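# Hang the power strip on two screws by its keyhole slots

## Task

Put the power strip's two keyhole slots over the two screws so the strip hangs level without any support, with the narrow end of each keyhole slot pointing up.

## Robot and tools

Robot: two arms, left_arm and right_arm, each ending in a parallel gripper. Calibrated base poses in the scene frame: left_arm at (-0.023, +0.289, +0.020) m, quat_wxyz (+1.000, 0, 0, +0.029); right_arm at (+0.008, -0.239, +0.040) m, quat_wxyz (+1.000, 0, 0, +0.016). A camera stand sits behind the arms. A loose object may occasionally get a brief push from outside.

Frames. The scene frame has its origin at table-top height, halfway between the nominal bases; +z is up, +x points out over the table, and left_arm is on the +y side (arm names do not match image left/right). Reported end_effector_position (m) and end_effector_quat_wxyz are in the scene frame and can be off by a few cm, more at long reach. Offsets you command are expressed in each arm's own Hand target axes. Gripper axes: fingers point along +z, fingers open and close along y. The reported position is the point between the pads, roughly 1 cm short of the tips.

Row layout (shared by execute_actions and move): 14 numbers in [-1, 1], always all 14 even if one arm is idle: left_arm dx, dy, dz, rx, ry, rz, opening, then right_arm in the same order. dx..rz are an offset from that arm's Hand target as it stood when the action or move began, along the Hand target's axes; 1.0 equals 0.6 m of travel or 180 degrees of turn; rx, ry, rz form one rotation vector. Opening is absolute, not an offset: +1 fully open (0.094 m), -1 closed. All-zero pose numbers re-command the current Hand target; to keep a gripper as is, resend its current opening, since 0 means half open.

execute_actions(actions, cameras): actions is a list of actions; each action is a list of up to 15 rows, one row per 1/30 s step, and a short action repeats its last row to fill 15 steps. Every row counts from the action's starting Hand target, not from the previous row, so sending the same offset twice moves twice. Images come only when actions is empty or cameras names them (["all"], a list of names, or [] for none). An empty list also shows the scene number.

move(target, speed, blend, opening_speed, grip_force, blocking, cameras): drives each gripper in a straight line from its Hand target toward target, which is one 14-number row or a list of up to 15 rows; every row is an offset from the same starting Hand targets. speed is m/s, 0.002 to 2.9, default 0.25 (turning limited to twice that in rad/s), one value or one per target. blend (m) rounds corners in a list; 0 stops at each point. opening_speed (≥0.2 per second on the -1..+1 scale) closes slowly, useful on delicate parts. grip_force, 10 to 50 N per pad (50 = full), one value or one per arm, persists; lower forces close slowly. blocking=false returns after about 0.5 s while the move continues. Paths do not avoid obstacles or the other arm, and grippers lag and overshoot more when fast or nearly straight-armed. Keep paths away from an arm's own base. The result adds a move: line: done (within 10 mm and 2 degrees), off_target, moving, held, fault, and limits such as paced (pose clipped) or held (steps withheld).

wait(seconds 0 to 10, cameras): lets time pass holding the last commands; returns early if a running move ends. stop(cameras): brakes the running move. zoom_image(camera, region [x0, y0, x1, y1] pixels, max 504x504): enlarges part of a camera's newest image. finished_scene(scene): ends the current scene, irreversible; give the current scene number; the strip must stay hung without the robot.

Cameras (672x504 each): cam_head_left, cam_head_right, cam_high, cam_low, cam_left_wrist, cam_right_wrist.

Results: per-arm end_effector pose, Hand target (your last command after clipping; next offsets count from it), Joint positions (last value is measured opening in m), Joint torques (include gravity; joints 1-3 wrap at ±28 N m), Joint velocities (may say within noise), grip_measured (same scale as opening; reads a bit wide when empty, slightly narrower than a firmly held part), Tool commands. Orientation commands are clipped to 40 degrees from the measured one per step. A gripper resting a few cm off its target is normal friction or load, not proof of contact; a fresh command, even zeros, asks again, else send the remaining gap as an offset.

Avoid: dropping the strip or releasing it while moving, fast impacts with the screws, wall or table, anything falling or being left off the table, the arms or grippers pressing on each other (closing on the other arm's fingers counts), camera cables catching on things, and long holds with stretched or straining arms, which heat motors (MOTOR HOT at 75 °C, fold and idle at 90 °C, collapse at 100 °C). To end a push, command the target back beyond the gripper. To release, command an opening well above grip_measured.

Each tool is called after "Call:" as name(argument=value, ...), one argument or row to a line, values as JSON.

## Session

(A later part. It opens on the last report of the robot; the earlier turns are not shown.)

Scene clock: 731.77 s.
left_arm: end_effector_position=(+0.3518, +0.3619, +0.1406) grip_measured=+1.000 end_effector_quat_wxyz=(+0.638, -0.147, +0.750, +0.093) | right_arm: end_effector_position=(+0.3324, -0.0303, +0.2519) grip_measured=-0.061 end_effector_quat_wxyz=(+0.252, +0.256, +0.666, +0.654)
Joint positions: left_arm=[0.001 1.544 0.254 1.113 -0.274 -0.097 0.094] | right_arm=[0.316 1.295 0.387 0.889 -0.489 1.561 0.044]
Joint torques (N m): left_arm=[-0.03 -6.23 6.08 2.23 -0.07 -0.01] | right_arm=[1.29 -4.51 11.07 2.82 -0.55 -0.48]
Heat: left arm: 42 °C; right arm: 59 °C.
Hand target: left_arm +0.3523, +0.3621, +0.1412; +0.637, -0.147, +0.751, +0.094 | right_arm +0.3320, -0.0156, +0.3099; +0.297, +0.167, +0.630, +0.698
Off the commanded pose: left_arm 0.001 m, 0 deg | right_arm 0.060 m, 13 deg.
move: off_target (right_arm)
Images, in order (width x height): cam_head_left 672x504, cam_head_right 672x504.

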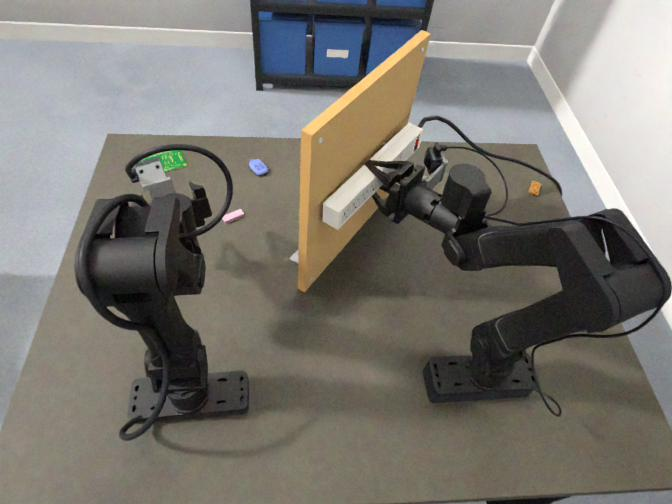

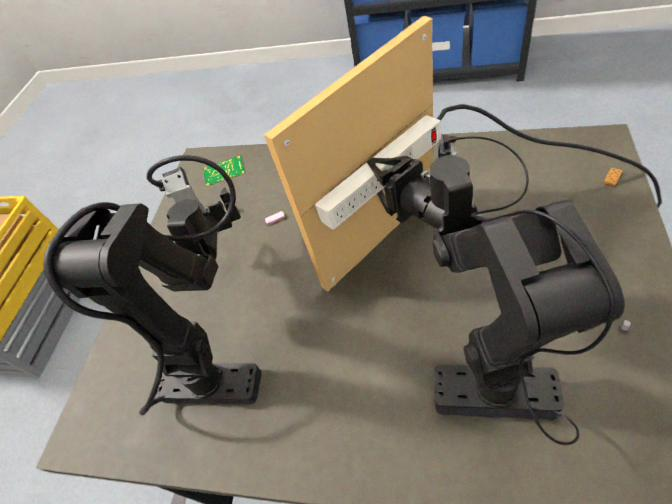

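Call:
zoom_image(
  camera="cam_head_right",
  region=[300, 170, 372, 235],
)

Call:
zoom_image(
  camera="cam_head_right",
  region=[390, 95, 450, 149],
)

Call:
zoom_image(
  camera="cam_head_left",
  region=[300, 100, 430, 230],
)

Scaled by 7.000.

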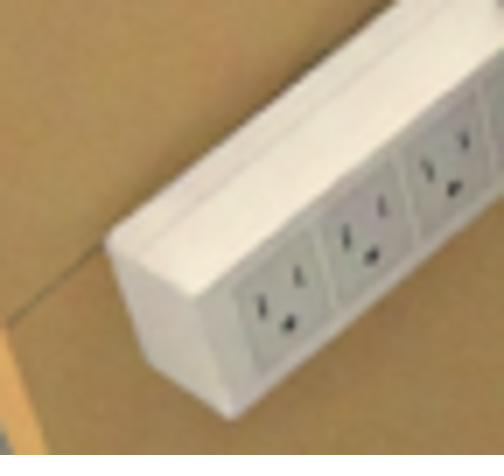

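Scaled by 8.400.

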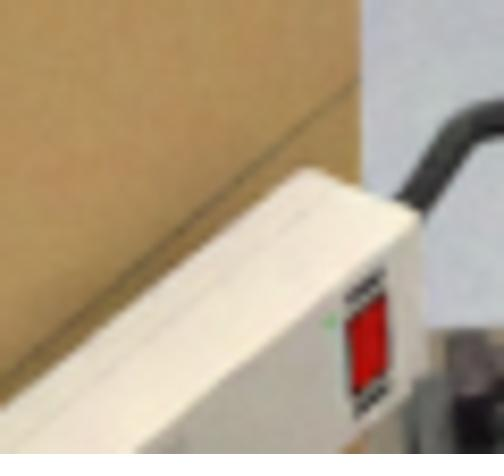

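Scaled by 3.877.

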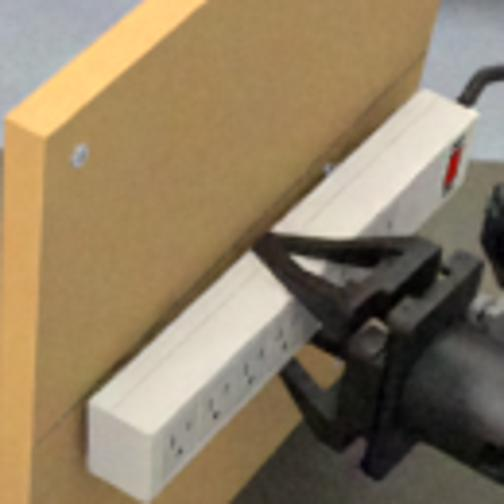

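Call:
move(
  target=[0,0,0,0,0,0,1,0,0.013,-0.003,0,0.012,0,-0.15],
  speed=0.05,
)

Scene clock: 752.93 s.
left_arm: end_effector_position=(+0.3518, +0.3619, +0.1406) grip_measured=+1.000 end_effector_quat_wxyz=(+0.638, -0.147, +0.750, +0.093) | right_arm: end_effector_position=(+0.3302, -0.0248, +0.2599) grip_measured=-0.061 end_effector_quat_wxyz=(+0.237, +0.236, +0.670, +0.663)
Joint positions: left_arm=[0.001 1.544 0.254 1.113 -0.274 -0.097 0.094] | right_arm=[0.305 1.295 0.417 0.869 -0.553 1.562 0.044]
Joint torques (N m): left_arm=[-0.05 -6.22 6.06 2.23 -0.06 -0.01] | right_arm=[0.03 -6 10.95 2.64 -0.52 -0.42]
Heat: left arm: 42 °C; right arm: 63 °C.
Hand target: left_arm +0.3523, +0.3621, +0.1412; +0.637, -0.147, +0.751, +0.094 | right_arm +0.3293, -0.0172, +0.3172; +0.285, +0.154, +0.636, +0.701
Off the commanded pose: left_arm 0.001 m, 0 deg | right_arm 0.058 m, 12 deg.
move: off_target (right_arm)

Call:
move(
  target=[0,0,0,0,0,0,1,-0.009,0,-0.004,0,-0.005,0.002,-0.15],
  speed=0.05,
  cameras=["cam_head_right", "cam_head_left"],
)

Call:
zoom_image(
  camera="cam_head_right",
  region=[300, 170, 372, 235],
)

Call:
zoom_image(
  camera="cam_head_right",
  region=[390, 85, 450, 139],
)

Call:
zoom_image(
  camera="cam_head_left",
  region=[300, 100, 430, 230],
)

Scene clock: 758.50 s.
left_arm: end_effector_position=(+0.3518, +0.3619, +0.1406) grip_measured=+1.000 end_effector_quat_wxyz=(+0.638, -0.147, +0.750, +0.093) | right_arm: end_effector_position=(+0.3311, -0.0273, +0.2592) grip_measured=-0.061 end_effector_quat_wxyz=(+0.235, +0.238, +0.670, +0.663)
Joint positions: left_arm=[0.001 1.544 0.254 1.113 -0.274 -0.097 0.094] | right_arm=[0.293 1.295 0.417 0.866 -0.564 1.565 0.044]
Joint torques (N m): left_arm=[-0.03 -6.23 6.06 2.23 -0.06 0] | right_arm=[-0.18 -6.22 10.82 2.67 -0.38 -0.34]
Heat: left arm: 43 °C; right arm: 63 °C.
Hand target: left_arm +0.3523, +0.3621, +0.1412; +0.637, -0.147, +0.751, +0.094 | right_arm +0.3322, -0.0224, +0.3177; +0.288, +0.161, +0.633, +0.700
Off the commanded pose: left_arm 0.001 m, 0 deg | right_arm 0.059 m, 12 deg.
move: off_target (right_arm)
Images, in order (width x height): cam_head_left 672x504, cam_head_right 672x504.

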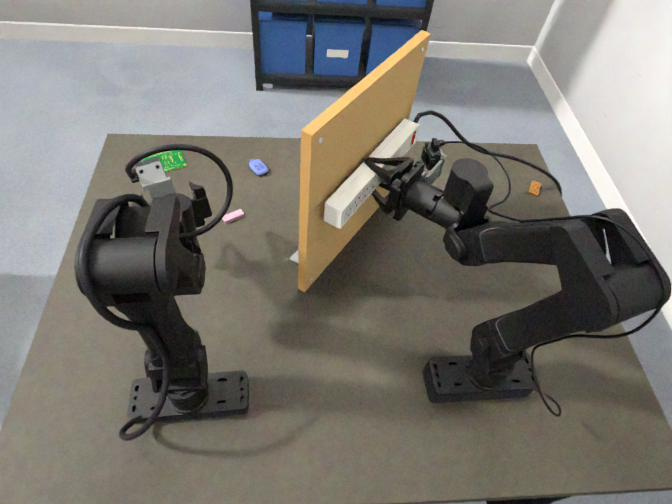

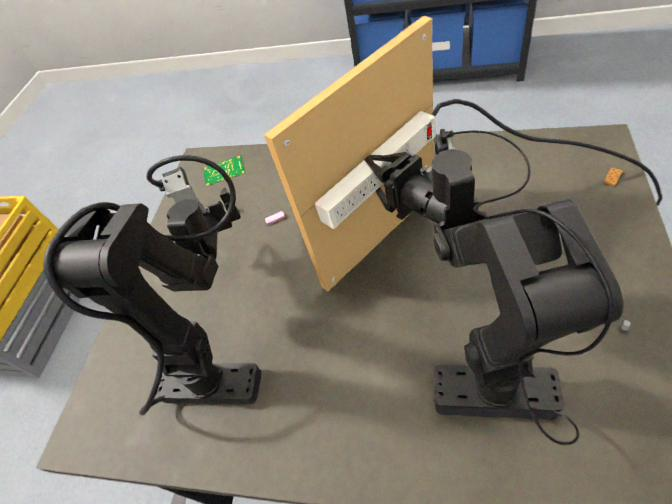

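Scaled by 7.000.

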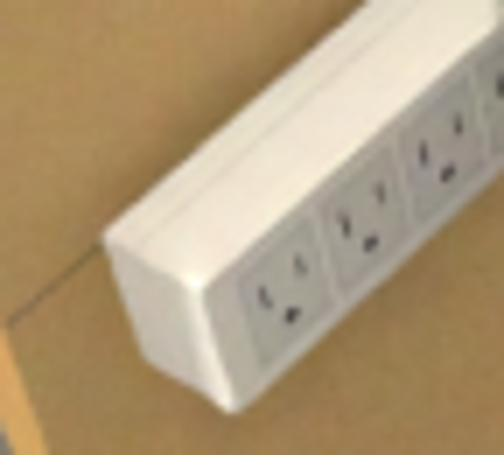

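Scaled by 8.400.

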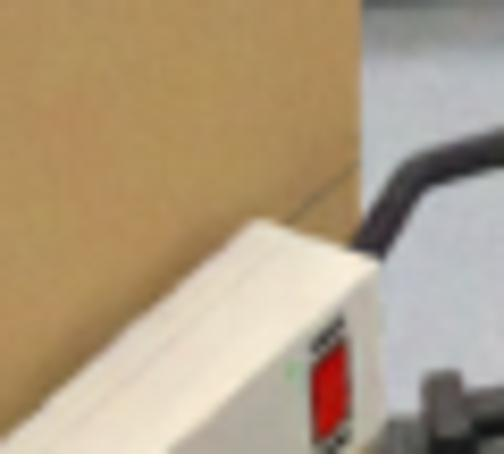

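Scaled by 3.877.

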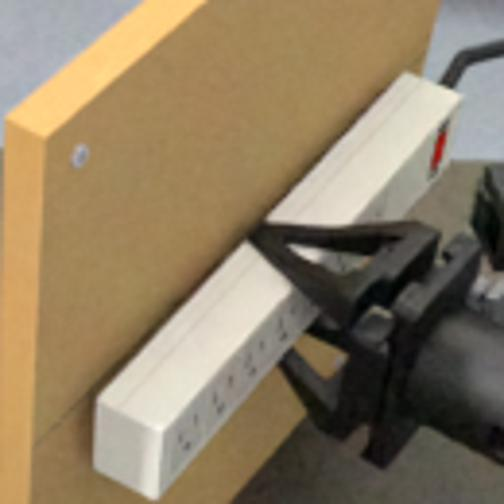

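Call:
zoom_image(
  camera="cam_head_left",
  region=[295, 120, 355, 174],
)

Call:
zoom_image(
  camera="cam_head_left",
  region=[385, 20, 445, 74],
)

Call:
zoom_image(
  camera="cam_head_left",
  region=[285, 250, 345, 304],
)

Call:
zoom_image(
  camera="cam_head_left",
  region=[370, 100, 430, 208],
)

Call:
zoom_image(
  camera="cam_head_left",
  region=[310, 180, 370, 234],
)

Call:
zoom_image(
  camera="cam_head_left",
  region=[380, 100, 440, 154],
)

Scaled by 8.400.

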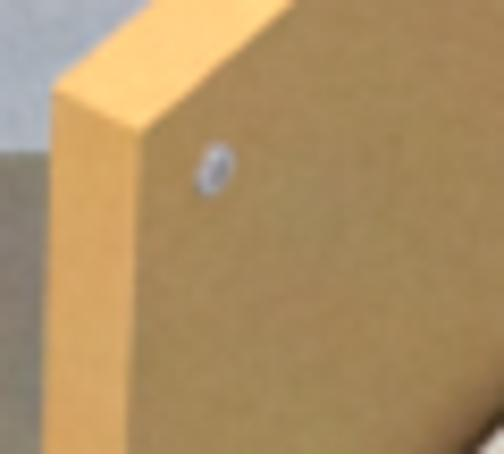

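Scaled by 8.400.

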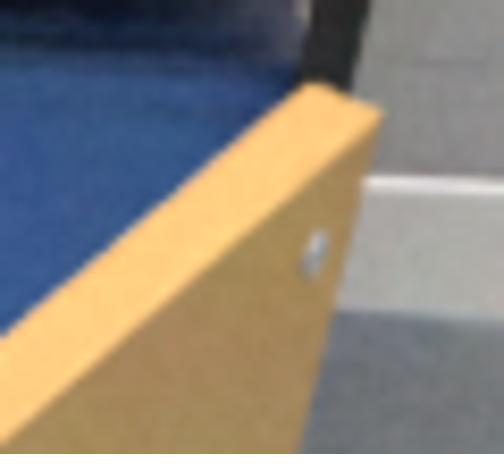

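Scaled by 8.400.

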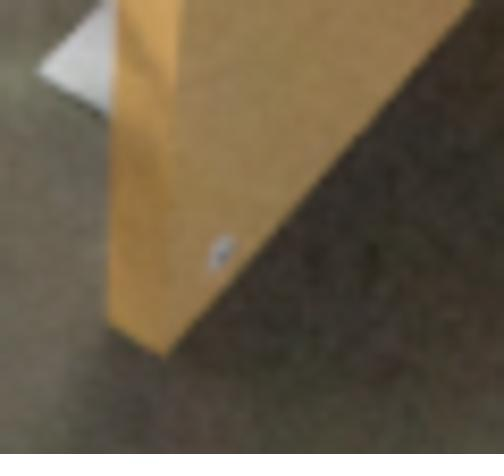

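Scaled by 4.667.

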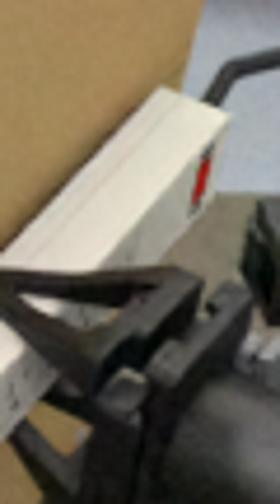

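Scaled by 8.400.

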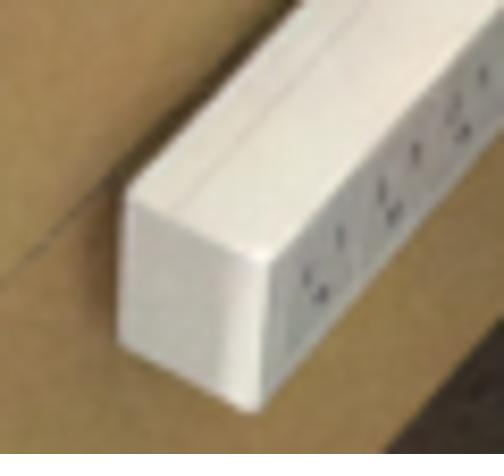

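Scaled by 8.400.

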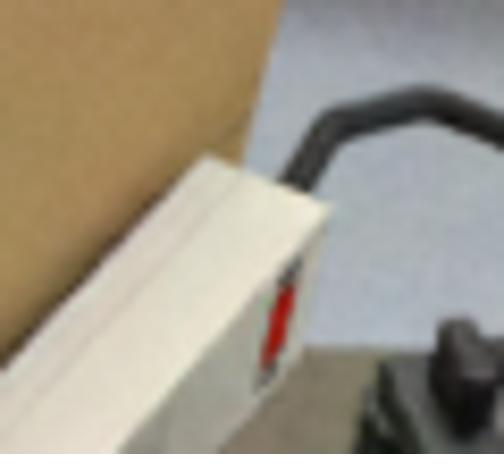

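Call:
move(
  target=[0,0,0,0,0,0,1,-0.012,-0.001,0.0,0,-0.006,0.0,-0.15],
  speed=0.05,
)

Scene clock: 816.37 s.
left_arm: end_effector_position=(+0.3518, +0.3619, +0.1406) grip_measured=+1.000 end_effector_quat_wxyz=(+0.638, -0.147, +0.750, +0.093) | right_arm: end_effector_position=(+0.3349, -0.0309, +0.2651) grip_measured=-0.061 end_effector_quat_wxyz=(+0.243, +0.237, +0.665, +0.666)
Joint positions: left_arm=[0.001 1.544 0.254 1.113 -0.274 -0.097 0.094] | right_arm=[0.28 1.295 0.426 0.874 -0.567 1.567 0.044]
Joint torques (N m): left_arm=[-0.03 -6.22 6.06 2.24 -0.06 -0.01] | right_arm=[-0.31 -5.12 10.73 2.64 -0.33 -0.36]
Heat: left arm: 43 °C; right arm: 64 °C.
Hand target: left_arm +0.3523, +0.3621, +0.1412; +0.637, -0.147, +0.751, +0.094 | right_arm +0.3379, -0.0267, +0.3182; +0.294, +0.168, +0.630, +0.699
Off the commanded pose: left_arm 0.001 m, 0 deg | right_arm 0.053 m, 11 deg.
move: off_target (right_arm)

Call:
move(
  target=[0,0,0,0,0,0,1,-0.002,-0.015,0.0,0.003,-0.003,0.004,-0.15],
  speed=0.05,
)

Scene clock: 820.27 s.
left_arm: end_effector_position=(+0.3518, +0.3619, +0.1406) grip_measured=+1.000 end_effector_quat_wxyz=(+0.638, -0.147, +0.750, +0.093) | right_arm: end_effector_position=(+0.3352, -0.0313, +0.2688) grip_measured=-0.061 end_effector_quat_wxyz=(+0.245, +0.236, +0.659, +0.670)
Joint positions: left_arm=[0.001 1.544 0.254 1.113 -0.274 -0.097 0.094] | right_arm=[0.28 1.295 0.426 0.891 -0.564 1.576 0.044]
Joint torques (N m): left_arm=[-0.03 -6.22 6.06 2.23 -0.07 -0.01] | right_arm=[-0.23 -3 10.06 2.68 -0.21 -0.37]
Heat: left arm: 43 °C; right arm: 64 °C.
Hand target: left_arm +0.3523, +0.3621, +0.1412; +0.637, -0.147, +0.751, +0.094 | right_arm +0.3407, -0.0272, +0.3095; +0.292, +0.177, +0.631, +0.697
Off the commanded pose: left_arm 0.001 m, 0 deg | right_arm 0.041 m, 10 deg.
move: off_target (right_arm)

Call:
move(
  target=[0,0,0,0,0,0,1,0,-0.017,0.0,0.01,0,-0.003,-0.15],
  speed=0.05,
)

Scene clock: 823.70 s.
left_arm: end_effector_position=(+0.3518, +0.3619, +0.1406) grip_measured=+1.000 end_effector_quat_wxyz=(+0.638, -0.147, +0.750, +0.093) | right_arm: end_effector_position=(+0.3373, -0.0310, +0.2620) grip_measured=-0.061 end_effector_quat_wxyz=(+0.247, +0.237, +0.666, +0.663)
Joint positions: left_arm=[0.001 1.544 0.254 1.113 -0.274 -0.097 0.094] | right_arm=[0.28 1.312 0.426 0.886 -0.561 1.556 0.044]
Joint torques (N m): left_arm=[-0.03 -6.23 6.06 2.24 -0.07 -0.01] | right_arm=[-0.17 -3.47 9.91 2.52 -0.25 -0.46]
Heat: left arm: 43 °C; right arm: 64 °C.
Hand target: left_arm +0.3523, +0.3621, +0.1412; +0.637, -0.147, +0.751, +0.094 | right_arm +0.3425, -0.0268, +0.2994; +0.292, +0.178, +0.643, +0.685
Off the commanded pose: left_arm 0.001 m, 0 deg | right_arm 0.038 m, 9 deg.
move: off_target (right_arm)

Call:
move(
  target=[0,0,0,0,0,0,1,0,-0.006,0.0,0.003,0,0.01,-0.15],
  speed=0.05,
  cameras=["cam_head_right", "cam_head_left"],
)

Call:
zoom_image(
  camera="cam_head_right",
  region=[300, 170, 372, 235],
)

Call:
zoom_image(
  camera="cam_head_right",
  region=[390, 85, 450, 139],
)

Call:
zoom_image(
  camera="cam_head_left",
  region=[310, 180, 370, 234],
)

Call:
zoom_image(
  camera="cam_head_left",
  region=[380, 100, 440, 154],
)

Scene clock: 829.87 s.
left_arm: end_effector_position=(+0.3518, +0.3619, +0.1406) grip_measured=+1.000 end_effector_quat_wxyz=(+0.638, -0.147, +0.750, +0.093) | right_arm: end_effector_position=(+0.3379, -0.0308, +0.2591) grip_measured=-0.061 end_effector_quat_wxyz=(+0.241, +0.243, +0.667, +0.662)
Joint positions: left_arm=[0.001 1.544 0.254 1.113 -0.274 -0.097 0.094] | right_arm=[0.28 1.318 0.426 0.883 -0.561 1.567 0.044]
Joint torques (N m): left_arm=[-0.03 -6.22 6.05 2.23 -0.07 -0.01] | right_arm=[-0.31 -3.41 9.76 2.52 -0.29 -0.31]
Heat: left arm: 43 °C; right arm: 63 °C.
Hand target: left_arm +0.3523, +0.3621, +0.1412; +0.637, -0.147, +0.751, +0.094 | right_arm +0.3432, -0.0268, +0.2959; +0.280, +0.190, +0.643, +0.687
Off the commanded pose: left_arm 0.001 m, 0 deg | right_arm 0.037 m, 9 deg.
move: off_target (right_arm)
Images, in order (width x height): cam_head_left 672x504, cam_head_right 672x504.

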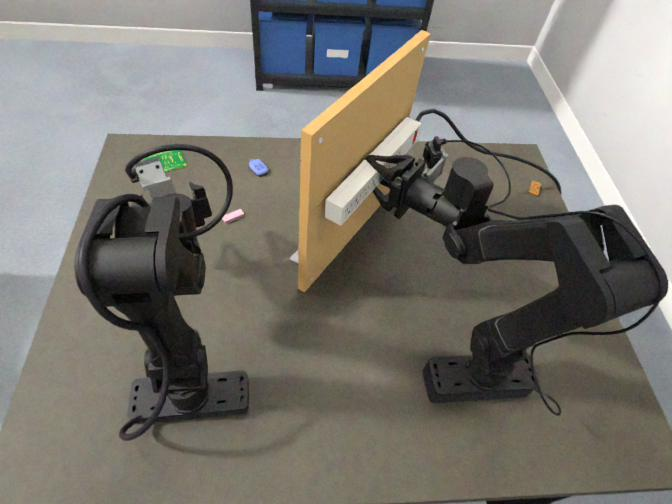

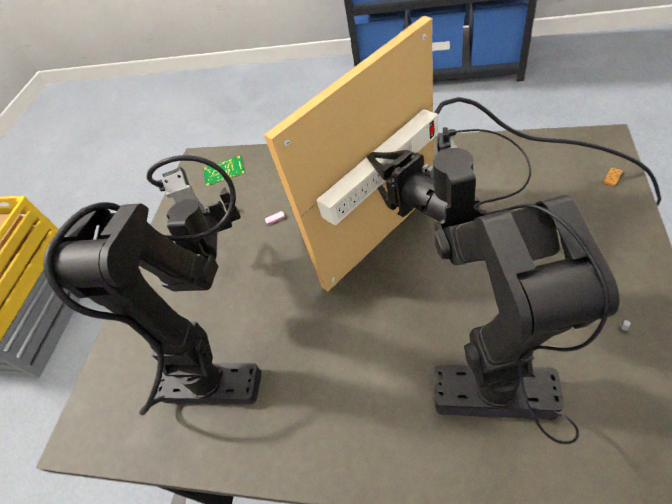

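Scaled by 7.000.

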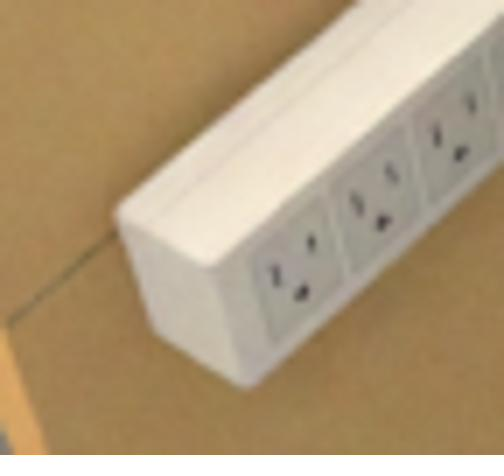

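Scaled by 8.400.

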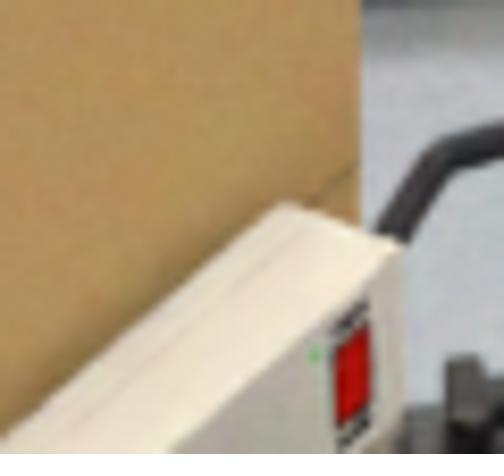

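Scaled by 8.400.

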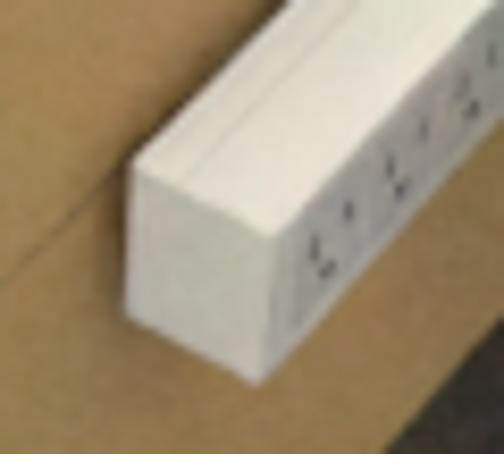

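Scaled by 8.400.

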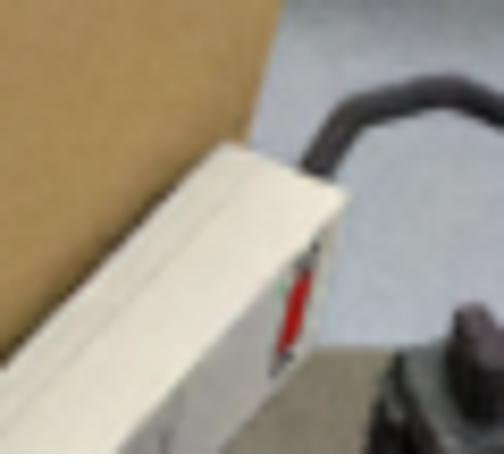

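Call:
move(
  target=[0,0,0,0,0,0,1,0,-0.003,0.012,0,0,0.0,-0.15],
  speed=0.03,
)

Call:
move(
  target=[0,0,0,0,0,0,1,0,0,0.008,0,0,0.0,-0.15],
  speed=0.03,
)

Scene clock: 842.13 s.
left_arm: end_effector_position=(+0.3518, +0.3619, +0.1406) grip_measured=+1.000 end_effector_quat_wxyz=(+0.638, -0.147, +0.750, +0.093) | right_arm: end_effector_position=(+0.3411, -0.0309, +0.2504) grip_measured=-0.061 end_effector_quat_wxyz=(+0.236, +0.252, +0.671, +0.656)
Joint positions: left_arm=[0.001 1.544 0.254 1.113 -0.274 -0.097 0.094] | right_arm=[0.28 1.343 0.426 0.884 -0.555 1.568 0.044]
Joint torques (N m): left_arm=[-0.05 -6.22 6.08 2.23 -0.07 0] | right_arm=[0.92 -3.56 10.7 2.65 -0.18 -0.34]
Heat: left arm: 43 °C; right arm: 63 °C.
Hand target: left_arm +0.3523, +0.3621, +0.1412; +0.637, -0.147, +0.751, +0.094 | right_arm +0.3479, -0.0212, +0.2948; +0.280, +0.190, +0.643, +0.687
Off the commanded pose: left_arm 0.001 m, 0 deg | right_arm 0.046 m, 10 deg.
move: off_target (right_arm)

Scene clock: 842.83 s.
left_arm: end_effector_position=(+0.3518, +0.3619, +0.1406) grip_measured=+1.000 end_effector_quat_wxyz=(+0.638, -0.147, +0.750, +0.093) | right_arm: end_effector_position=(+0.3436, -0.0285, +0.2517) grip_measured=-0.061 end_effector_quat_wxyz=(+0.237, +0.252, +0.670, +0.656)
Joint positions: left_arm=[0.001 1.544 0.254 1.113 -0.274 -0.097 0.094] | right_arm=[0.288 1.353 0.438 0.885 -0.544 1.568 0.044]
Joint torques (N m): left_arm=[-0.03 -6.23 6.06 2.24 -0.06 -0.01] | right_arm=[1.06 -3.21 10.89 2.64 -0.19 -0.36]
Heat: left arm: 43 °C; right arm: 63 °C.
Hand target: left_arm +0.3523, +0.3621, +0.1412; +0.637, -0.147, +0.751, +0.094 | right_arm +0.3508, -0.0174, +0.2951; +0.280, +0.190, +0.643, +0.687
Off the commanded pose: left_arm 0.001 m, 0 deg | right_arm 0.046 m, 10 deg.
move: off_target (right_arm)

Call:
move(
  target=[0,0,0,0,0,0,1,0,0.012,-0.004,-0.008,0,-0.006,-0.15],
  speed=0.04,
)

Scene clock: 846.47 s.
left_arm: end_effector_position=(+0.3518, +0.3619, +0.1406) grip_measured=+1.000 end_effector_quat_wxyz=(+0.638, -0.147, +0.750, +0.093) | right_arm: end_effector_position=(+0.3437, -0.0285, +0.2519) grip_measured=-0.061 end_effector_quat_wxyz=(+0.238, +0.252, +0.670, +0.657)
Joint positions: left_arm=[0.001 1.544 0.254 1.113 -0.274 -0.097 0.094] | right_arm=[0.288 1.353 0.438 0.886 -0.544 1.568 0.044]
Joint torques (N m): left_arm=[-0.03 -6.22 6.06 2.24 -0.07 -0.01] | right_arm=[0.83 -4.22 10.33 2.84 -0.22 -0.38]
Heat: left arm: 43 °C; right arm: 64 °C.
Hand target: left_arm +0.3523, +0.3621, +0.1412; +0.637, -0.147, +0.751, +0.094 | right_arm +0.3483, -0.0194, +0.3020; +0.289, +0.180, +0.636, +0.692
Off the commanded pose: left_arm 0.001 m, 0 deg | right_arm 0.051 m, 12 deg.
move: off_target (right_arm)

Continue raising.

Call:
move(
  target=[0,0,0,0,0,0,1,0,0.012,0,-0.004,0,-0.004,-0.15],
  speed=0.04,
)

Scene clock: 848.83 s.
left_arm: end_effector_position=(+0.3518, +0.3619, +0.1406) grip_measured=+1.000 end_effector_quat_wxyz=(+0.638, -0.147, +0.750, +0.093) | right_arm: end_effector_position=(+0.3437, -0.0285, +0.2519) grip_measured=-0.061 end_effector_quat_wxyz=(+0.238, +0.252, +0.670, +0.657)
Joint positions: left_arm=[0.001 1.544 0.254 1.113 -0.274 -0.097 0.094] | right_arm=[0.288 1.353 0.438 0.886 -0.544 1.568 0.044]
Joint torques (N m): left_arm=[-0.03 -6.22 6.06 2.23 -0.06 -0.01] | right_arm=[0.88 -5.61 10.66 2.81 -0.21 -0.41]
Heat: left arm: 43 °C; right arm: 64 °C.
Hand target: left_arm +0.3523, +0.3621, +0.1412; +0.637, -0.147, +0.751, +0.094 | right_arm +0.3471, -0.0196, +0.3091; +0.294, +0.174, +0.633, +0.694
Off the commanded pose: left_arm 0.001 m, 0 deg | right_arm 0.058 m, 13 deg.
move: off_target (right_arm)

Call:
move(
  target=[0,0,0,0,0,0,1,0,0.006,-0.015,0,0,0,-0.15],
  speed=0.05,
)

Scene clock: 851.13 s.
left_arm: end_effector_position=(+0.3518, +0.3619, +0.1406) grip_measured=+1.000 end_effector_quat_wxyz=(+0.638, -0.147, +0.750, +0.093) | right_arm: end_effector_position=(+0.3435, -0.0301, +0.2554) grip_measured=-0.061 end_effector_quat_wxyz=(+0.241, +0.251, +0.668, +0.658)
Joint positions: left_arm=[0.001 1.544 0.254 1.113 -0.274 -0.097 0.094] | right_arm=[0.284 1.343 0.438 0.884 -0.544 1.568 0.044]
Joint torques (N m): left_arm=[-0.05 -6.22 6.08 2.23 -0.06 -0.01] | right_arm=[-0.17 -7.54 9.44 2.66 -0.39 -0.41]
Heat: left arm: 43 °C; right arm: 64 °C.
Hand target: left_arm +0.3523, +0.3621, +0.1412; +0.637, -0.147, +0.751, +0.094 | right_arm +0.3409, -0.0267, +0.3115; +0.295, +0.174, +0.633, +0.694
Off the commanded pose: left_arm 0.001 m, 0 deg | right_arm 0.056 m, 12 deg.
move: off_target (right_arm)

Call:
move(
  target=[0,0,0,0,0,0,1,0,0.005,-0.006,-0.006,0,0,-0.15],
  speed=0.05,
)

Scene clock: 853.67 s.
left_arm: end_effector_position=(+0.3518, +0.3619, +0.1406) grip_measured=+1.000 end_effector_quat_wxyz=(+0.638, -0.147, +0.750, +0.093) | right_arm: end_effector_position=(+0.3439, -0.0330, +0.2638) grip_measured=-0.061 end_effector_quat_wxyz=(+0.248, +0.247, +0.659, +0.666)
Joint positions: left_arm=[0.001 1.544 0.254 1.113 -0.274 -0.097 0.094] | right_arm=[0.274 1.334 0.438 0.907 -0.549 1.578 0.044]
Joint torques (N m): left_arm=[-0.03 -6.23 6.08 2.23 -0.06 -0.01] | right_arm=[-0.1 -6.91 8.57 2.73 -0.46 -0.42]
Heat: left arm: 43 °C; right arm: 64 °C.
Hand target: left_arm +0.3523, +0.3621, +0.1412; +0.637, -0.147, +0.751, +0.094 | right_arm +0.3381, -0.0295, +0.3138; +0.296, +0.171, +0.627, +0.700
Off the commanded pose: left_arm 0.001 m, 0 deg | right_arm 0.051 m, 12 deg.
move: off_target (right_arm)

Call:
move(
  target=[0,0,0,0,0,0,1,0.010,-0.014,0,0.005,0,0,-0.15],
  speed=0.05,
)

Scene clock: 861.67 s.
left_arm: end_effector_position=(+0.3518, +0.3619, +0.1406) grip_measured=+1.000 end_effector_quat_wxyz=(+0.638, -0.147, +0.750, +0.093) | right_arm: end_effector_position=(+0.3442, -0.0326, +0.2642) grip_measured=-0.061 end_effector_quat_wxyz=(+0.250, +0.248, +0.658, +0.666)
Joint positions: left_arm=[0.001 1.544 0.254 1.113 -0.274 -0.097 0.094] | right_arm=[0.278 1.334 0.438 0.909 -0.542 1.579 0.044]
Joint torques (N m): left_arm=[-0.03 -6.23 6.06 2.24 -0.07 0] | right_arm=[1.21 -6.31 7.23 2.74 -0.29 -0.5]
Heat: left arm: 43 °C; right arm: 63 °C.
Hand target: left_arm +0.3523, +0.3621, +0.1412; +0.637, -0.147, +0.751, +0.094 | right_arm +0.3353, -0.0255, +0.3048; +0.295, +0.174, +0.632, +0.695
Off the commanded pose: left_arm 0.001 m, 0 deg | right_arm 0.042 m, 11 deg.
move: off_target (right_arm)

Call:
move(
  target=[0,0,0,0,0,0,1,0.009,-0.010,0,0.004,0.003,0,-0.15],
  speed=0.05,
)

Scene clock: 865.77 s.
left_arm: end_effector_position=(+0.3518, +0.3619, +0.1406) grip_measured=+1.000 end_effector_quat_wxyz=(+0.638, -0.147, +0.750, +0.093) | right_arm: end_effector_position=(+0.3440, -0.0317, +0.2644) grip_measured=-0.061 end_effector_quat_wxyz=(+0.252, +0.247, +0.658, +0.665)
Joint positions: left_arm=[0.001 1.544 0.254 1.113 -0.274 -0.097 0.094] | right_arm=[0.284 1.334 0.438 0.91 -0.534 1.576 0.044]
Joint torques (N m): left_arm=[-0.03 -6.22 6.08 2.24 -0.06 -0.01] | right_arm=[1.76 -5.83 6.52 2.73 -0.35 -0.55]
Heat: left arm: 43 °C; right arm: 62 °C.
Hand target: left_arm +0.3523, +0.3621, +0.1412; +0.637, -0.147, +0.751, +0.094 | right_arm +0.3323, -0.0219, +0.2983; +0.291, +0.172, +0.638, +0.692
Off the commanded pose: left_arm 0.001 m, 0 deg | right_arm 0.037 m, 10 deg.
move: off_target (right_arm)

Call:
move(
  target=[0,0,0,0,0,0,1,0.002,-0.002,-0.018,0.0,0,0,-0.15],
  speed=0.05,
)

Scene clock: 868.60 s.
left_arm: end_effector_position=(+0.3518, +0.3619, +0.1406) grip_measured=+1.000 end_effector_quat_wxyz=(+0.638, -0.147, +0.750, +0.093) | right_arm: end_effector_position=(+0.3357, -0.0317, +0.2561) grip_measured=-0.061 end_effector_quat_wxyz=(+0.246, +0.244, +0.664, +0.663)
Joint positions: left_arm=[0.001 1.544 0.254 1.113 -0.274 -0.097 0.094] | right_arm=[0.286 1.319 0.404 0.915 -0.545 1.566 0.044]
Joint torques (N m): left_arm=[-0.03 -6.22 6.06 2.24 -0.07 -0.01] | right_arm=[0.03 -7.28 6.32 2.7 -0.44 -0.46]
Heat: left arm: 43 °C; right arm: 61 °C.
Hand target: left_arm +0.3523, +0.3621, +0.1412; +0.637, -0.147, +0.751, +0.094 | right_arm +0.3249, -0.0296, +0.2956; +0.291, +0.172, +0.638, +0.692
Off the commanded pose: left_arm 0.001 m, 0 deg | right_arm 0.041 m, 11 deg.
move: off_target (right_arm)

Call:
move(
  target=[0,0,0,0,0,0,1,0.0,0.008,0.014,0.0,0.003,0.002,-0.15],
  speed=0.04,
)

Scene clock: 874.87 s.
left_arm: end_effector_position=(+0.3518, +0.3619, +0.1406) grip_measured=+1.000 end_effector_quat_wxyz=(+0.638, -0.147, +0.750, +0.093) | right_arm: end_effector_position=(+0.3356, -0.0317, +0.2553) grip_measured=-0.061 end_effector_quat_wxyz=(+0.245, +0.245, +0.665, +0.662)
Joint positions: left_arm=[0.001 1.544 0.254 1.113 -0.274 -0.097 0.094] | right_arm=[0.286 1.319 0.404 0.911 -0.545 1.566 0.044]
Joint torques (N m): left_arm=[-0.05 -6.22 6.06 2.23 -0.06 -0.01] | right_arm=[1.01 -6.52 8.77 2.58 -0.44 -0.41]
Heat: left arm: 43 °C; right arm: 60 °C.
Hand target: left_arm +0.3523, +0.3621, +0.1412; +0.637, -0.147, +0.751, +0.094 | right_arm +0.3292, -0.0231, +0.3014; +0.286, +0.171, +0.639, +0.694
Off the commanded pose: left_arm 0.001 m, 0 deg | right_arm 0.047 m, 11 deg.
move: off_target (right_arm)

Call:
move(
  target=[0,0,0,0,0,0,1,0.0,0.006,0.012,0.0,0,0.0,-0.15],
  speed=0.03,
)

Call:
move(
  target=[0,0,0,0,0,0,1,0.0,0.003,0.008,0.0,0,0.0,-0.15],
  speed=0.03,
)

Scene clock: 878.00 s.
left_arm: end_effector_position=(+0.3518, +0.3619, +0.1406) grip_measured=+1.000 end_effector_quat_wxyz=(+0.638, -0.147, +0.750, +0.093) | right_arm: end_effector_position=(+0.3336, -0.0278, +0.2502) grip_measured=-0.061 end_effector_quat_wxyz=(+0.237, +0.249, +0.671, +0.657)
Joint positions: left_arm=[0.001 1.544 0.254 1.113 -0.274 -0.097 0.094] | right_arm=[0.301 1.319 0.404 0.889 -0.537 1.566 0.044]
Joint torques (N m): left_arm=[-0.05 -6.22 6.06 2.24 -0.06 -0.01] | right_arm=[1.11 -6.3 10.51 2.58 -0.32 -0.42]
Heat: left arm: 43 °C; right arm: 60 °C.
Hand target: left_arm +0.3523, +0.3621, +0.1412; +0.637, -0.147, +0.751, +0.094 | right_arm +0.3329, -0.0175, +0.3058; +0.286, +0.171, +0.639, +0.694
Off the commanded pose: left_arm 0.001 m, 0 deg | right_arm 0.057 m, 12 deg.
move: off_target (right_arm)

Scene clock: 878.93 s.
left_arm: end_effector_position=(+0.3518, +0.3619, +0.1406) grip_measured=+1.000 end_effector_quat_wxyz=(+0.638, -0.147, +0.750, +0.093) | right_arm: end_effector_position=(+0.3359, -0.0260, +0.2525) grip_measured=-0.061 end_effector_quat_wxyz=(+0.239, +0.252, +0.670, +0.656)
Joint positions: left_arm=[0.001 1.544 0.254 1.113 -0.274 -0.097 0.094] | right_arm=[0.31 1.319 0.418 0.873 -0.52 1.566 0.044]
Joint torques (N m): left_arm=[-0.03 -6.22 6.08 2.24 -0.07 -0.01] | right_arm=[1.32 -5.75 10.91 2.63 -0.39 -0.45]
Heat: left arm: 43 °C; right arm: 61 °C.
Hand target: left_arm +0.3523, +0.3621, +0.1412; +0.637, -0.147, +0.751, +0.094 | right_arm +0.3355, -0.0138, +0.3083; +0.286, +0.171, +0.639, +0.694
Off the commanded pose: left_arm 0.001 m, 0 deg | right_arm 0.057 m, 12 deg.
move: off_target (right_arm)

Call:
move(
  target=[0,0,0,0,0,0,1, -0.008,0.010,-0.012,-0.008,0,-0.003,-0.15],
  speed=0.04,
  cameras=["cam_head_left","cam_head_right"],
)

Scene clock: 899.13 s.
left_arm: end_effector_position=(+0.3518, +0.3619, +0.1406) grip_measured=+1.000 end_effector_quat_wxyz=(+0.638, -0.147, +0.750, +0.093) | right_arm: end_effector_position=(+0.3365, -0.0287, +0.2558) grip_measured=-0.061 end_effector_quat_wxyz=(+0.240, +0.248, +0.667, +0.660)
Joint positions: left_arm=[0.001 1.544 0.254 1.113 -0.274 -0.097 0.094] | right_arm=[0.295 1.319 0.418 0.888 -0.539 1.57 0.044]
Joint torques (N m): left_arm=[-0.03 -6.22 6.06 2.23 -0.07 -0.01] | right_arm=[-0.03 -6.64 9.92 2.78 -0.5 -0.4]
Heat: left arm: 43 °C; right arm: 62 °C.
Hand target: left_arm +0.3523, +0.3621, +0.1412; +0.637, -0.147, +0.751, +0.094 | right_arm +0.3338, -0.0225, +0.3139; +0.291, +0.164, +0.631, +0.700
Off the commanded pose: left_arm 0.001 m, 0 deg | right_arm 0.058 m, 13 deg.
move: off_target (right_arm)
Images, in order (width x height): cam_head_left 672x504, cam_head_right 672x504.

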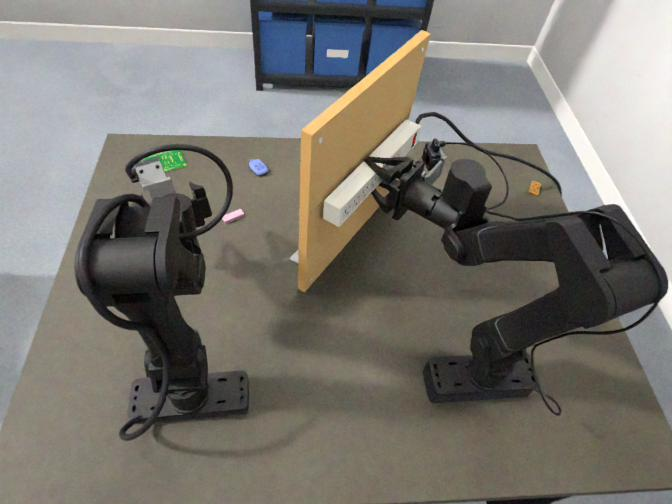

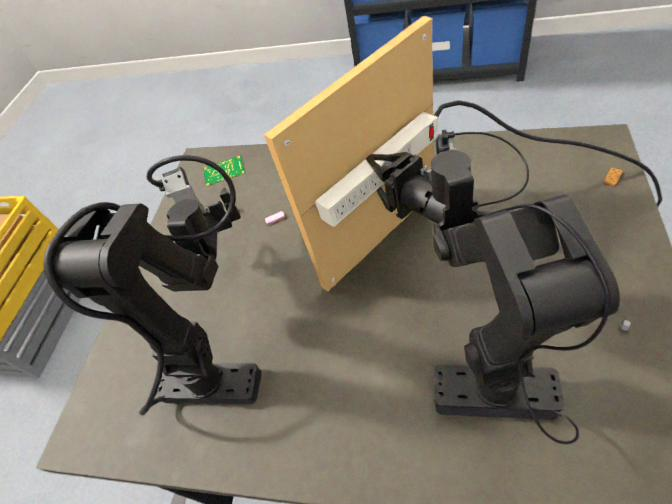

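Call:
move(
  target=[0,0,0,0,0,0,1, -0.007,0.005,0.000,-0.005,0.002,-0.003,-0.15],
  speed=0.04,
  cameras=["cam_head_left","cam_head_right"],
)

Call:
zoom_image(
  camera="cam_head_right",
  region=[300, 170, 372, 235],
)

Call:
zoom_image(
  camera="cam_head_right",
  region=[390, 85, 450, 139],
)

Scene clock: 904.20 s.
left_arm: end_effector_position=(+0.3518, +0.3619, +0.1406) grip_measured=+1.000 end_effector_quat_wxyz=(+0.638, -0.147, +0.750, +0.093) | right_arm: end_effector_position=(+0.3374, -0.0325, +0.2612) grip_measured=-0.061 end_effector_quat_wxyz=(+0.243, +0.242, +0.661, +0.667)
Joint positions: left_arm=[0.001 1.544 0.254 1.113 -0.274 -0.097 0.094] | right_arm=[0.275 1.319 0.418 0.912 -0.564 1.576 0.044]
Joint torques (N m): left_arm=[-0.03 -6.22 6.06 2.23 -0.06 -0.01] | right_arm=[-0.01 -5.48 10.54 2.76 -0.54 -0.36]
Heat: left arm: 43 °C; right arm: 61 °C.
Hand target: left_arm +0.3523, +0.3621, +0.1412; +0.637, -0.147, +0.751, +0.094 | right_arm +0.3364, -0.0252, +0.3175; +0.294, +0.157, +0.627, +0.705
Off the commanded pose: left_arm 0.001 m, 0 deg | right_arm 0.057 m, 13 deg.
move: off_target (right_arm)
Images, in order (width x height): cam_head_left 672x504, cam_head_right 672x504.

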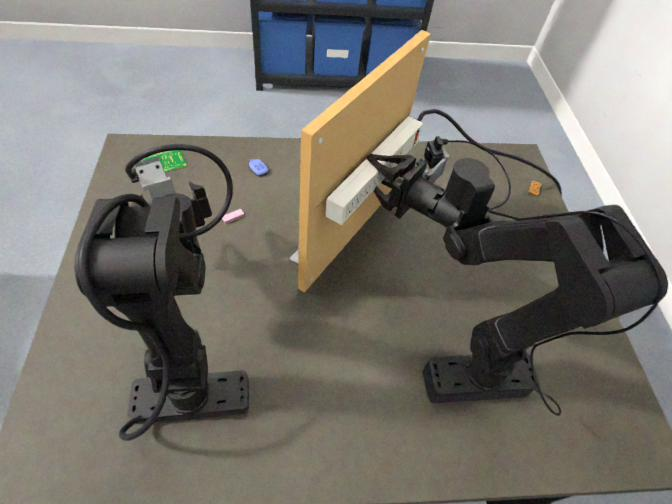

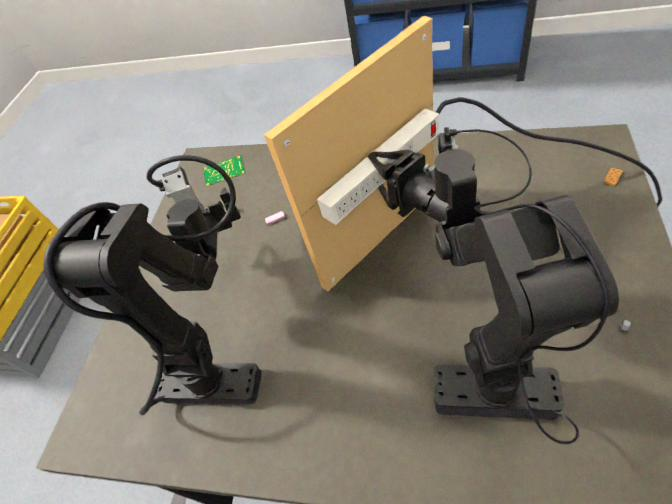

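Scaled by 7.000.

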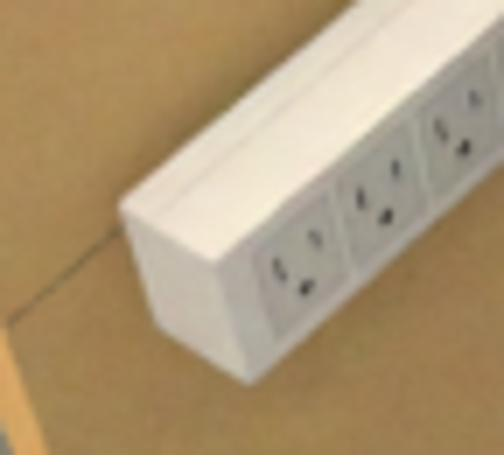

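Scaled by 8.400.

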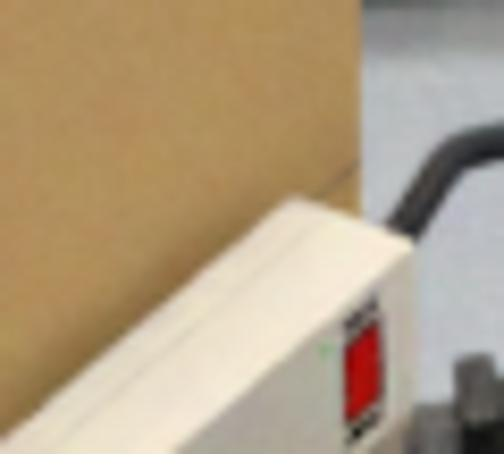

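Call:
move(
  target=[
    [0,0,0,0,0,0,1, 0,0.000,0.010,0,0,0,-0.15],
    [0,0,0,0,0,0,1, 0,0.000,0.018,0,0,0,-0.15],
  ],
  speed=0.03,
  cameras=[],
)

Scene clock: 916.57 s.
left_arm: end_effector_position=(+0.3518, +0.3619, +0.1406) grip_measured=+1.000 end_effector_quat_wxyz=(+0.638, -0.147, +0.750, +0.093) | right_arm: end_effector_position=(+0.3419, -0.0293, +0.2705) grip_measured=-0.061 end_effector_quat_wxyz=(+0.249, +0.237, +0.657, +0.672)
Joint positions: left_arm=[0.001 1.544 0.254 1.113 -0.274 -0.097 0.094] | right_arm=[0.283 1.328 0.447 0.912 -0.556 1.578 0.044]
Joint torques (N m): left_arm=[-0.05 -6.22 6.06 2.23 -0.06 -0.01] | right_arm=[1.33 -3.55 10.96 2.75 -0.37 -0.44]
Heat: left arm: 43 °C; right arm: 62 °C.
Hand target: left_arm +0.3523, +0.3621, +0.1412; +0.637, -0.147, +0.751, +0.094 | right_arm +0.3429, -0.0167, +0.3191; +0.294, +0.157, +0.627, +0.704
Off the commanded pose: left_arm 0.001 m, 0 deg | right_arm 0.050 m, 12 deg.
move: off_target (right_arm)
No camera images: "cameras" was empty.

Call:
move(
  target=[
    [0,0,0,0,0,0,1, 0.002,0.000,-0.018,0,0,0,-0.15],
    [0,0,0,0,0,0,1, 0.002,-0.025,-0.018,0.012,0,0,-0.15],
  ],
  speed=0.03,
  cameras=[],
)

Scene clock: 923.70 s.
left_arm: end_effector_position=(+0.3518, +0.3619, +0.1406) grip_measured=+1.000 end_effector_quat_wxyz=(+0.638, -0.147, +0.750, +0.093) | right_arm: end_effector_position=(+0.3418, -0.0295, +0.2695) grip_measured=-0.061 end_effector_quat_wxyz=(+0.251, +0.234, +0.659, +0.669)
Joint positions: left_arm=[0.001 1.544 0.254 1.113 -0.274 -0.097 0.094] | right_arm=[0.281 1.328 0.447 0.907 -0.559 1.566 0.044]
Joint torques (N m): left_arm=[-0.05 -6.23 6.06 2.23 -0.06 -0.01] | right_arm=[-0.12 -3.9 8.31 2.65 -0.53 -0.56]
Heat: left arm: 43 °C; right arm: 60 °C.
Hand target: left_arm +0.3523, +0.3621, +0.1412; +0.637, -0.147, +0.751, +0.094 | right_arm +0.3388, -0.0239, +0.3026; +0.291, +0.163, +0.640, +0.693
Off the commanded pose: left_arm 0.001 m, 0 deg | right_arm 0.034 m, 10 deg.
move: off_target (right_arm)
No camera images: "cameras" was empty.

Call:
move(
  target=[
    [0,0,0,0,0,0,1, 0,-0.012,-0.008,0.010,0,0,-0.15],
  ],
  speed=0.03,
  cameras=[],
)

Scene clock: 927.80 s.
left_arm: end_effector_position=(+0.3518, +0.3619, +0.1406) grip_measured=+1.000 end_effector_quat_wxyz=(+0.638, -0.147, +0.750, +0.093) | right_arm: end_effector_position=(+0.3416, -0.0310, +0.2623) grip_measured=-0.061 end_effector_quat_wxyz=(+0.248, +0.232, +0.670, +0.660)
Joint positions: left_arm=[0.001 1.544 0.254 1.113 -0.274 -0.097 0.094] | right_arm=[0.27 1.328 0.447 0.875 -0.577 1.541 0.044]
Joint torques (N m): left_arm=[-0.03 -6.22 6.06 2.23 -0.07 0] | right_arm=[-0.18 -5.14 7.58 2.56 -0.51 -0.46]
Heat: left arm: 43 °C; right arm: 59 °C.
Hand target: left_arm +0.3523, +0.3621, +0.1412; +0.637, -0.147, +0.751, +0.094 | right_arm +0.3373, -0.0276, +0.2949; +0.288, +0.167, +0.651, +0.682
Off the commanded pose: left_arm 0.001 m, 0 deg | right_arm 0.033 m, 9 deg.
move: off_target (right_arm)
No camera images: "cameras" was empty.

Call:
move(
  target=[
    [0,0,0,0,0,0,1, 0.004,-0.008,-0.003,0.001,0,0.008,-0.15],
  ],
  speed=0.03,
  cameras=[],
)

Scene clock: 932.97 s.
left_arm: end_effector_position=(+0.3518, +0.3619, +0.1406) grip_measured=+1.000 end_effector_quat_wxyz=(+0.638, -0.147, +0.750, +0.093) | right_arm: end_effector_position=(+0.3414, -0.0309, +0.2623) grip_measured=-0.061 end_effector_quat_wxyz=(+0.245, +0.234, +0.669, +0.661)
Joint positions: left_arm=[0.001 1.544 0.254 1.113 -0.274 -0.097 0.094] | right_arm=[0.27 1.328 0.447 0.875 -0.579 1.549 0.044]
Joint torques (N m): left_arm=[-0.03 -6.22 6.06 2.23 -0.06 0] | right_arm=[0.05 -4.77 6.43 2.69 -0.4 -0.35]
Heat: left arm: 43 °C; right arm: 58 °C.
Hand target: left_arm +0.3523, +0.3621, +0.1412; +0.637, -0.147, +0.751, +0.094 | right_arm +0.3352, -0.0276, +0.2896; +0.279, +0.176, +0.650, +0.685
Off the commanded pose: left_arm 0.001 m, 0 deg | right_arm 0.028 m, 8 deg.
move: off_target (right_arm)
No camera images: "cameras" was empty.

Call:
move(
  target=[
    [0,0,0,0,0,0,1, 0.002,-0.006,0,0,0,0.007,-0.15],
  ],
  speed=0.03,
  cameras=[],
)

Scene clock: 936.40 s.
left_arm: end_effector_position=(+0.3518, +0.3619, +0.1406) grip_measured=+1.000 end_effector_quat_wxyz=(+0.638, -0.147, +0.750, +0.093) | right_arm: end_effector_position=(+0.3399, -0.0312, +0.2635) grip_measured=-0.061 end_effector_quat_wxyz=(+0.242, +0.236, +0.664, +0.667)
Joint positions: left_arm=[0.001 1.544 0.254 1.113 -0.274 -0.097 0.094] | right_arm=[0.27 1.328 0.437 0.898 -0.58 1.569 0.044]
Joint torques (N m): left_arm=[-0.03 -6.22 6.06 2.23 -0.07 0] | right_arm=[0.27 -3.77 6.37 2.66 -0.36 -0.35]
Heat: left arm: 43 °C; right arm: 58 °C.
Hand target: left_arm +0.3523, +0.3621, +0.1412; +0.637, -0.147, +0.751, +0.094 | right_arm +0.3349, -0.0269, +0.2858; +0.272, +0.183, +0.648, +0.688
Off the commanded pose: left_arm 0.001 m, 0 deg | right_arm 0.023 m, 8 deg.
move: off_target (right_arm)
No camera images: "cameras" was empty.

Call:
move(
  target=[
    [0,0,0,0,0,0,1, 0.002,-0.008,0.002,0.001,0,0.002,-0.15],
  ],
  speed=0.03,
  cameras=[],
)

Scene clock: 939.13 s.
left_arm: end_effector_position=(+0.3518, +0.3619, +0.1406) grip_measured=+1.000 end_effector_quat_wxyz=(+0.638, -0.147, +0.750, +0.093) | right_arm: end_effector_position=(+0.3404, -0.0310, +0.2609) grip_measured=-0.061 end_effector_quat_wxyz=(+0.242, +0.236, +0.663, +0.668)
Joint positions: left_arm=[0.001 1.544 0.254 1.113 -0.274 -0.097 0.094] | right_arm=[0.27 1.343 0.431 0.923 -0.58 1.571 0.044]
Joint torques (N m): left_arm=[-0.03 -6.23 6.06 2.24 -0.06 0] | right_arm=[0.77 -3.54 6.28 2.66 -0.29 -0.32]
Heat: left arm: 43 °C; right arm: 58 °C.
Hand target: left_arm +0.3523, +0.3621, +0.1412; +0.637, -0.147, +0.751, +0.094 | right_arm +0.3353, -0.0252, +0.2813; +0.269, +0.185, +0.648, +0.688
Off the commanded pose: left_arm 0.001 m, 0 deg | right_arm 0.022 m, 7 deg.
move: off_target (right_arm)
No camera images: "cameras" was empty.

Call:
move(
  target=[
    [0,0,0,0,0,0,1, 0.003,-0.006,0.0,0.003,-0.002,0.001,-0.15],
  ],
  speed=0.03,
  cameras=[],
)

Scene clock: 944.97 s.
left_arm: end_effector_position=(+0.3518, +0.3619, +0.1406) grip_measured=+1.000 end_effector_quat_wxyz=(+0.638, -0.147, +0.750, +0.093) | right_arm: end_effector_position=(+0.3385, -0.0294, +0.2579) grip_measured=-0.061 end_effector_quat_wxyz=(+0.239, +0.237, +0.665, +0.667)
Joint positions: left_arm=[0.001 1.544 0.254 1.113 -0.274 -0.097 0.094] | right_arm=[0.278 1.343 0.423 0.923 -0.574 1.571 0.044]
Joint torques (N m): left_arm=[-0.03 -6.22 6.06 2.23 -0.06 -0.01] | right_arm=[0.92 -3.51 6.24 2.62 -0.21 -0.34]
Heat: left arm: 43 °C; right arm: 58 °C.
Hand target: left_arm +0.3523, +0.3621, +0.1412; +0.637, -0.147, +0.751, +0.094 | right_arm +0.3343, -0.0240, +0.2775; +0.269, +0.190, +0.650, +0.685
Off the commanded pose: left_arm 0.001 m, 0 deg | right_arm 0.021 m, 7 deg.
move: off_target (right_arm)
No camera images: "cameras" was empty.

Call:
move(
  target=[
    [0,0,0,0,0,0,1, 0,0.000,0.008,0.0,-0.003,0.001,-0.15],
  ],
  speed=0.03,
  cameras=[],
)

Scene clock: 948.33 s.
left_arm: end_effector_position=(+0.3518, +0.3619, +0.1406) grip_measured=+1.000 end_effector_quat_wxyz=(+0.638, -0.147, +0.750, +0.093) | right_arm: end_effector_position=(+0.3401, -0.0271, +0.2553) grip_measured=-0.061 end_effector_quat_wxyz=(+0.242, +0.243, +0.665, +0.664)
Joint positions: left_arm=[0.001 1.544 0.254 1.113 -0.274 -0.097 0.094] | right_arm=[0.294 1.353 0.423 0.928 -0.545 1.571 0.044]
Joint torques (N m): left_arm=[-0.03 -6.2 6.06 2.23 -0.07 -0.01] | right_arm=[1.02 -3.37 6.91 2.59 -0.17 -0.34]
Heat: left arm: 43 °C; right arm: 59 °C.
Hand target: left_arm +0.3523, +0.3621, +0.1412; +0.637, -0.147, +0.751, +0.094 | right_arm +0.3373, -0.0201, +0.2779; +0.271, +0.194, +0.649, +0.684
Off the commanded pose: left_arm 0.001 m, 0 deg | right_arm 0.024 m, 7 deg.
move: off_target (right_arm)
No camera images: "cameras" was empty.


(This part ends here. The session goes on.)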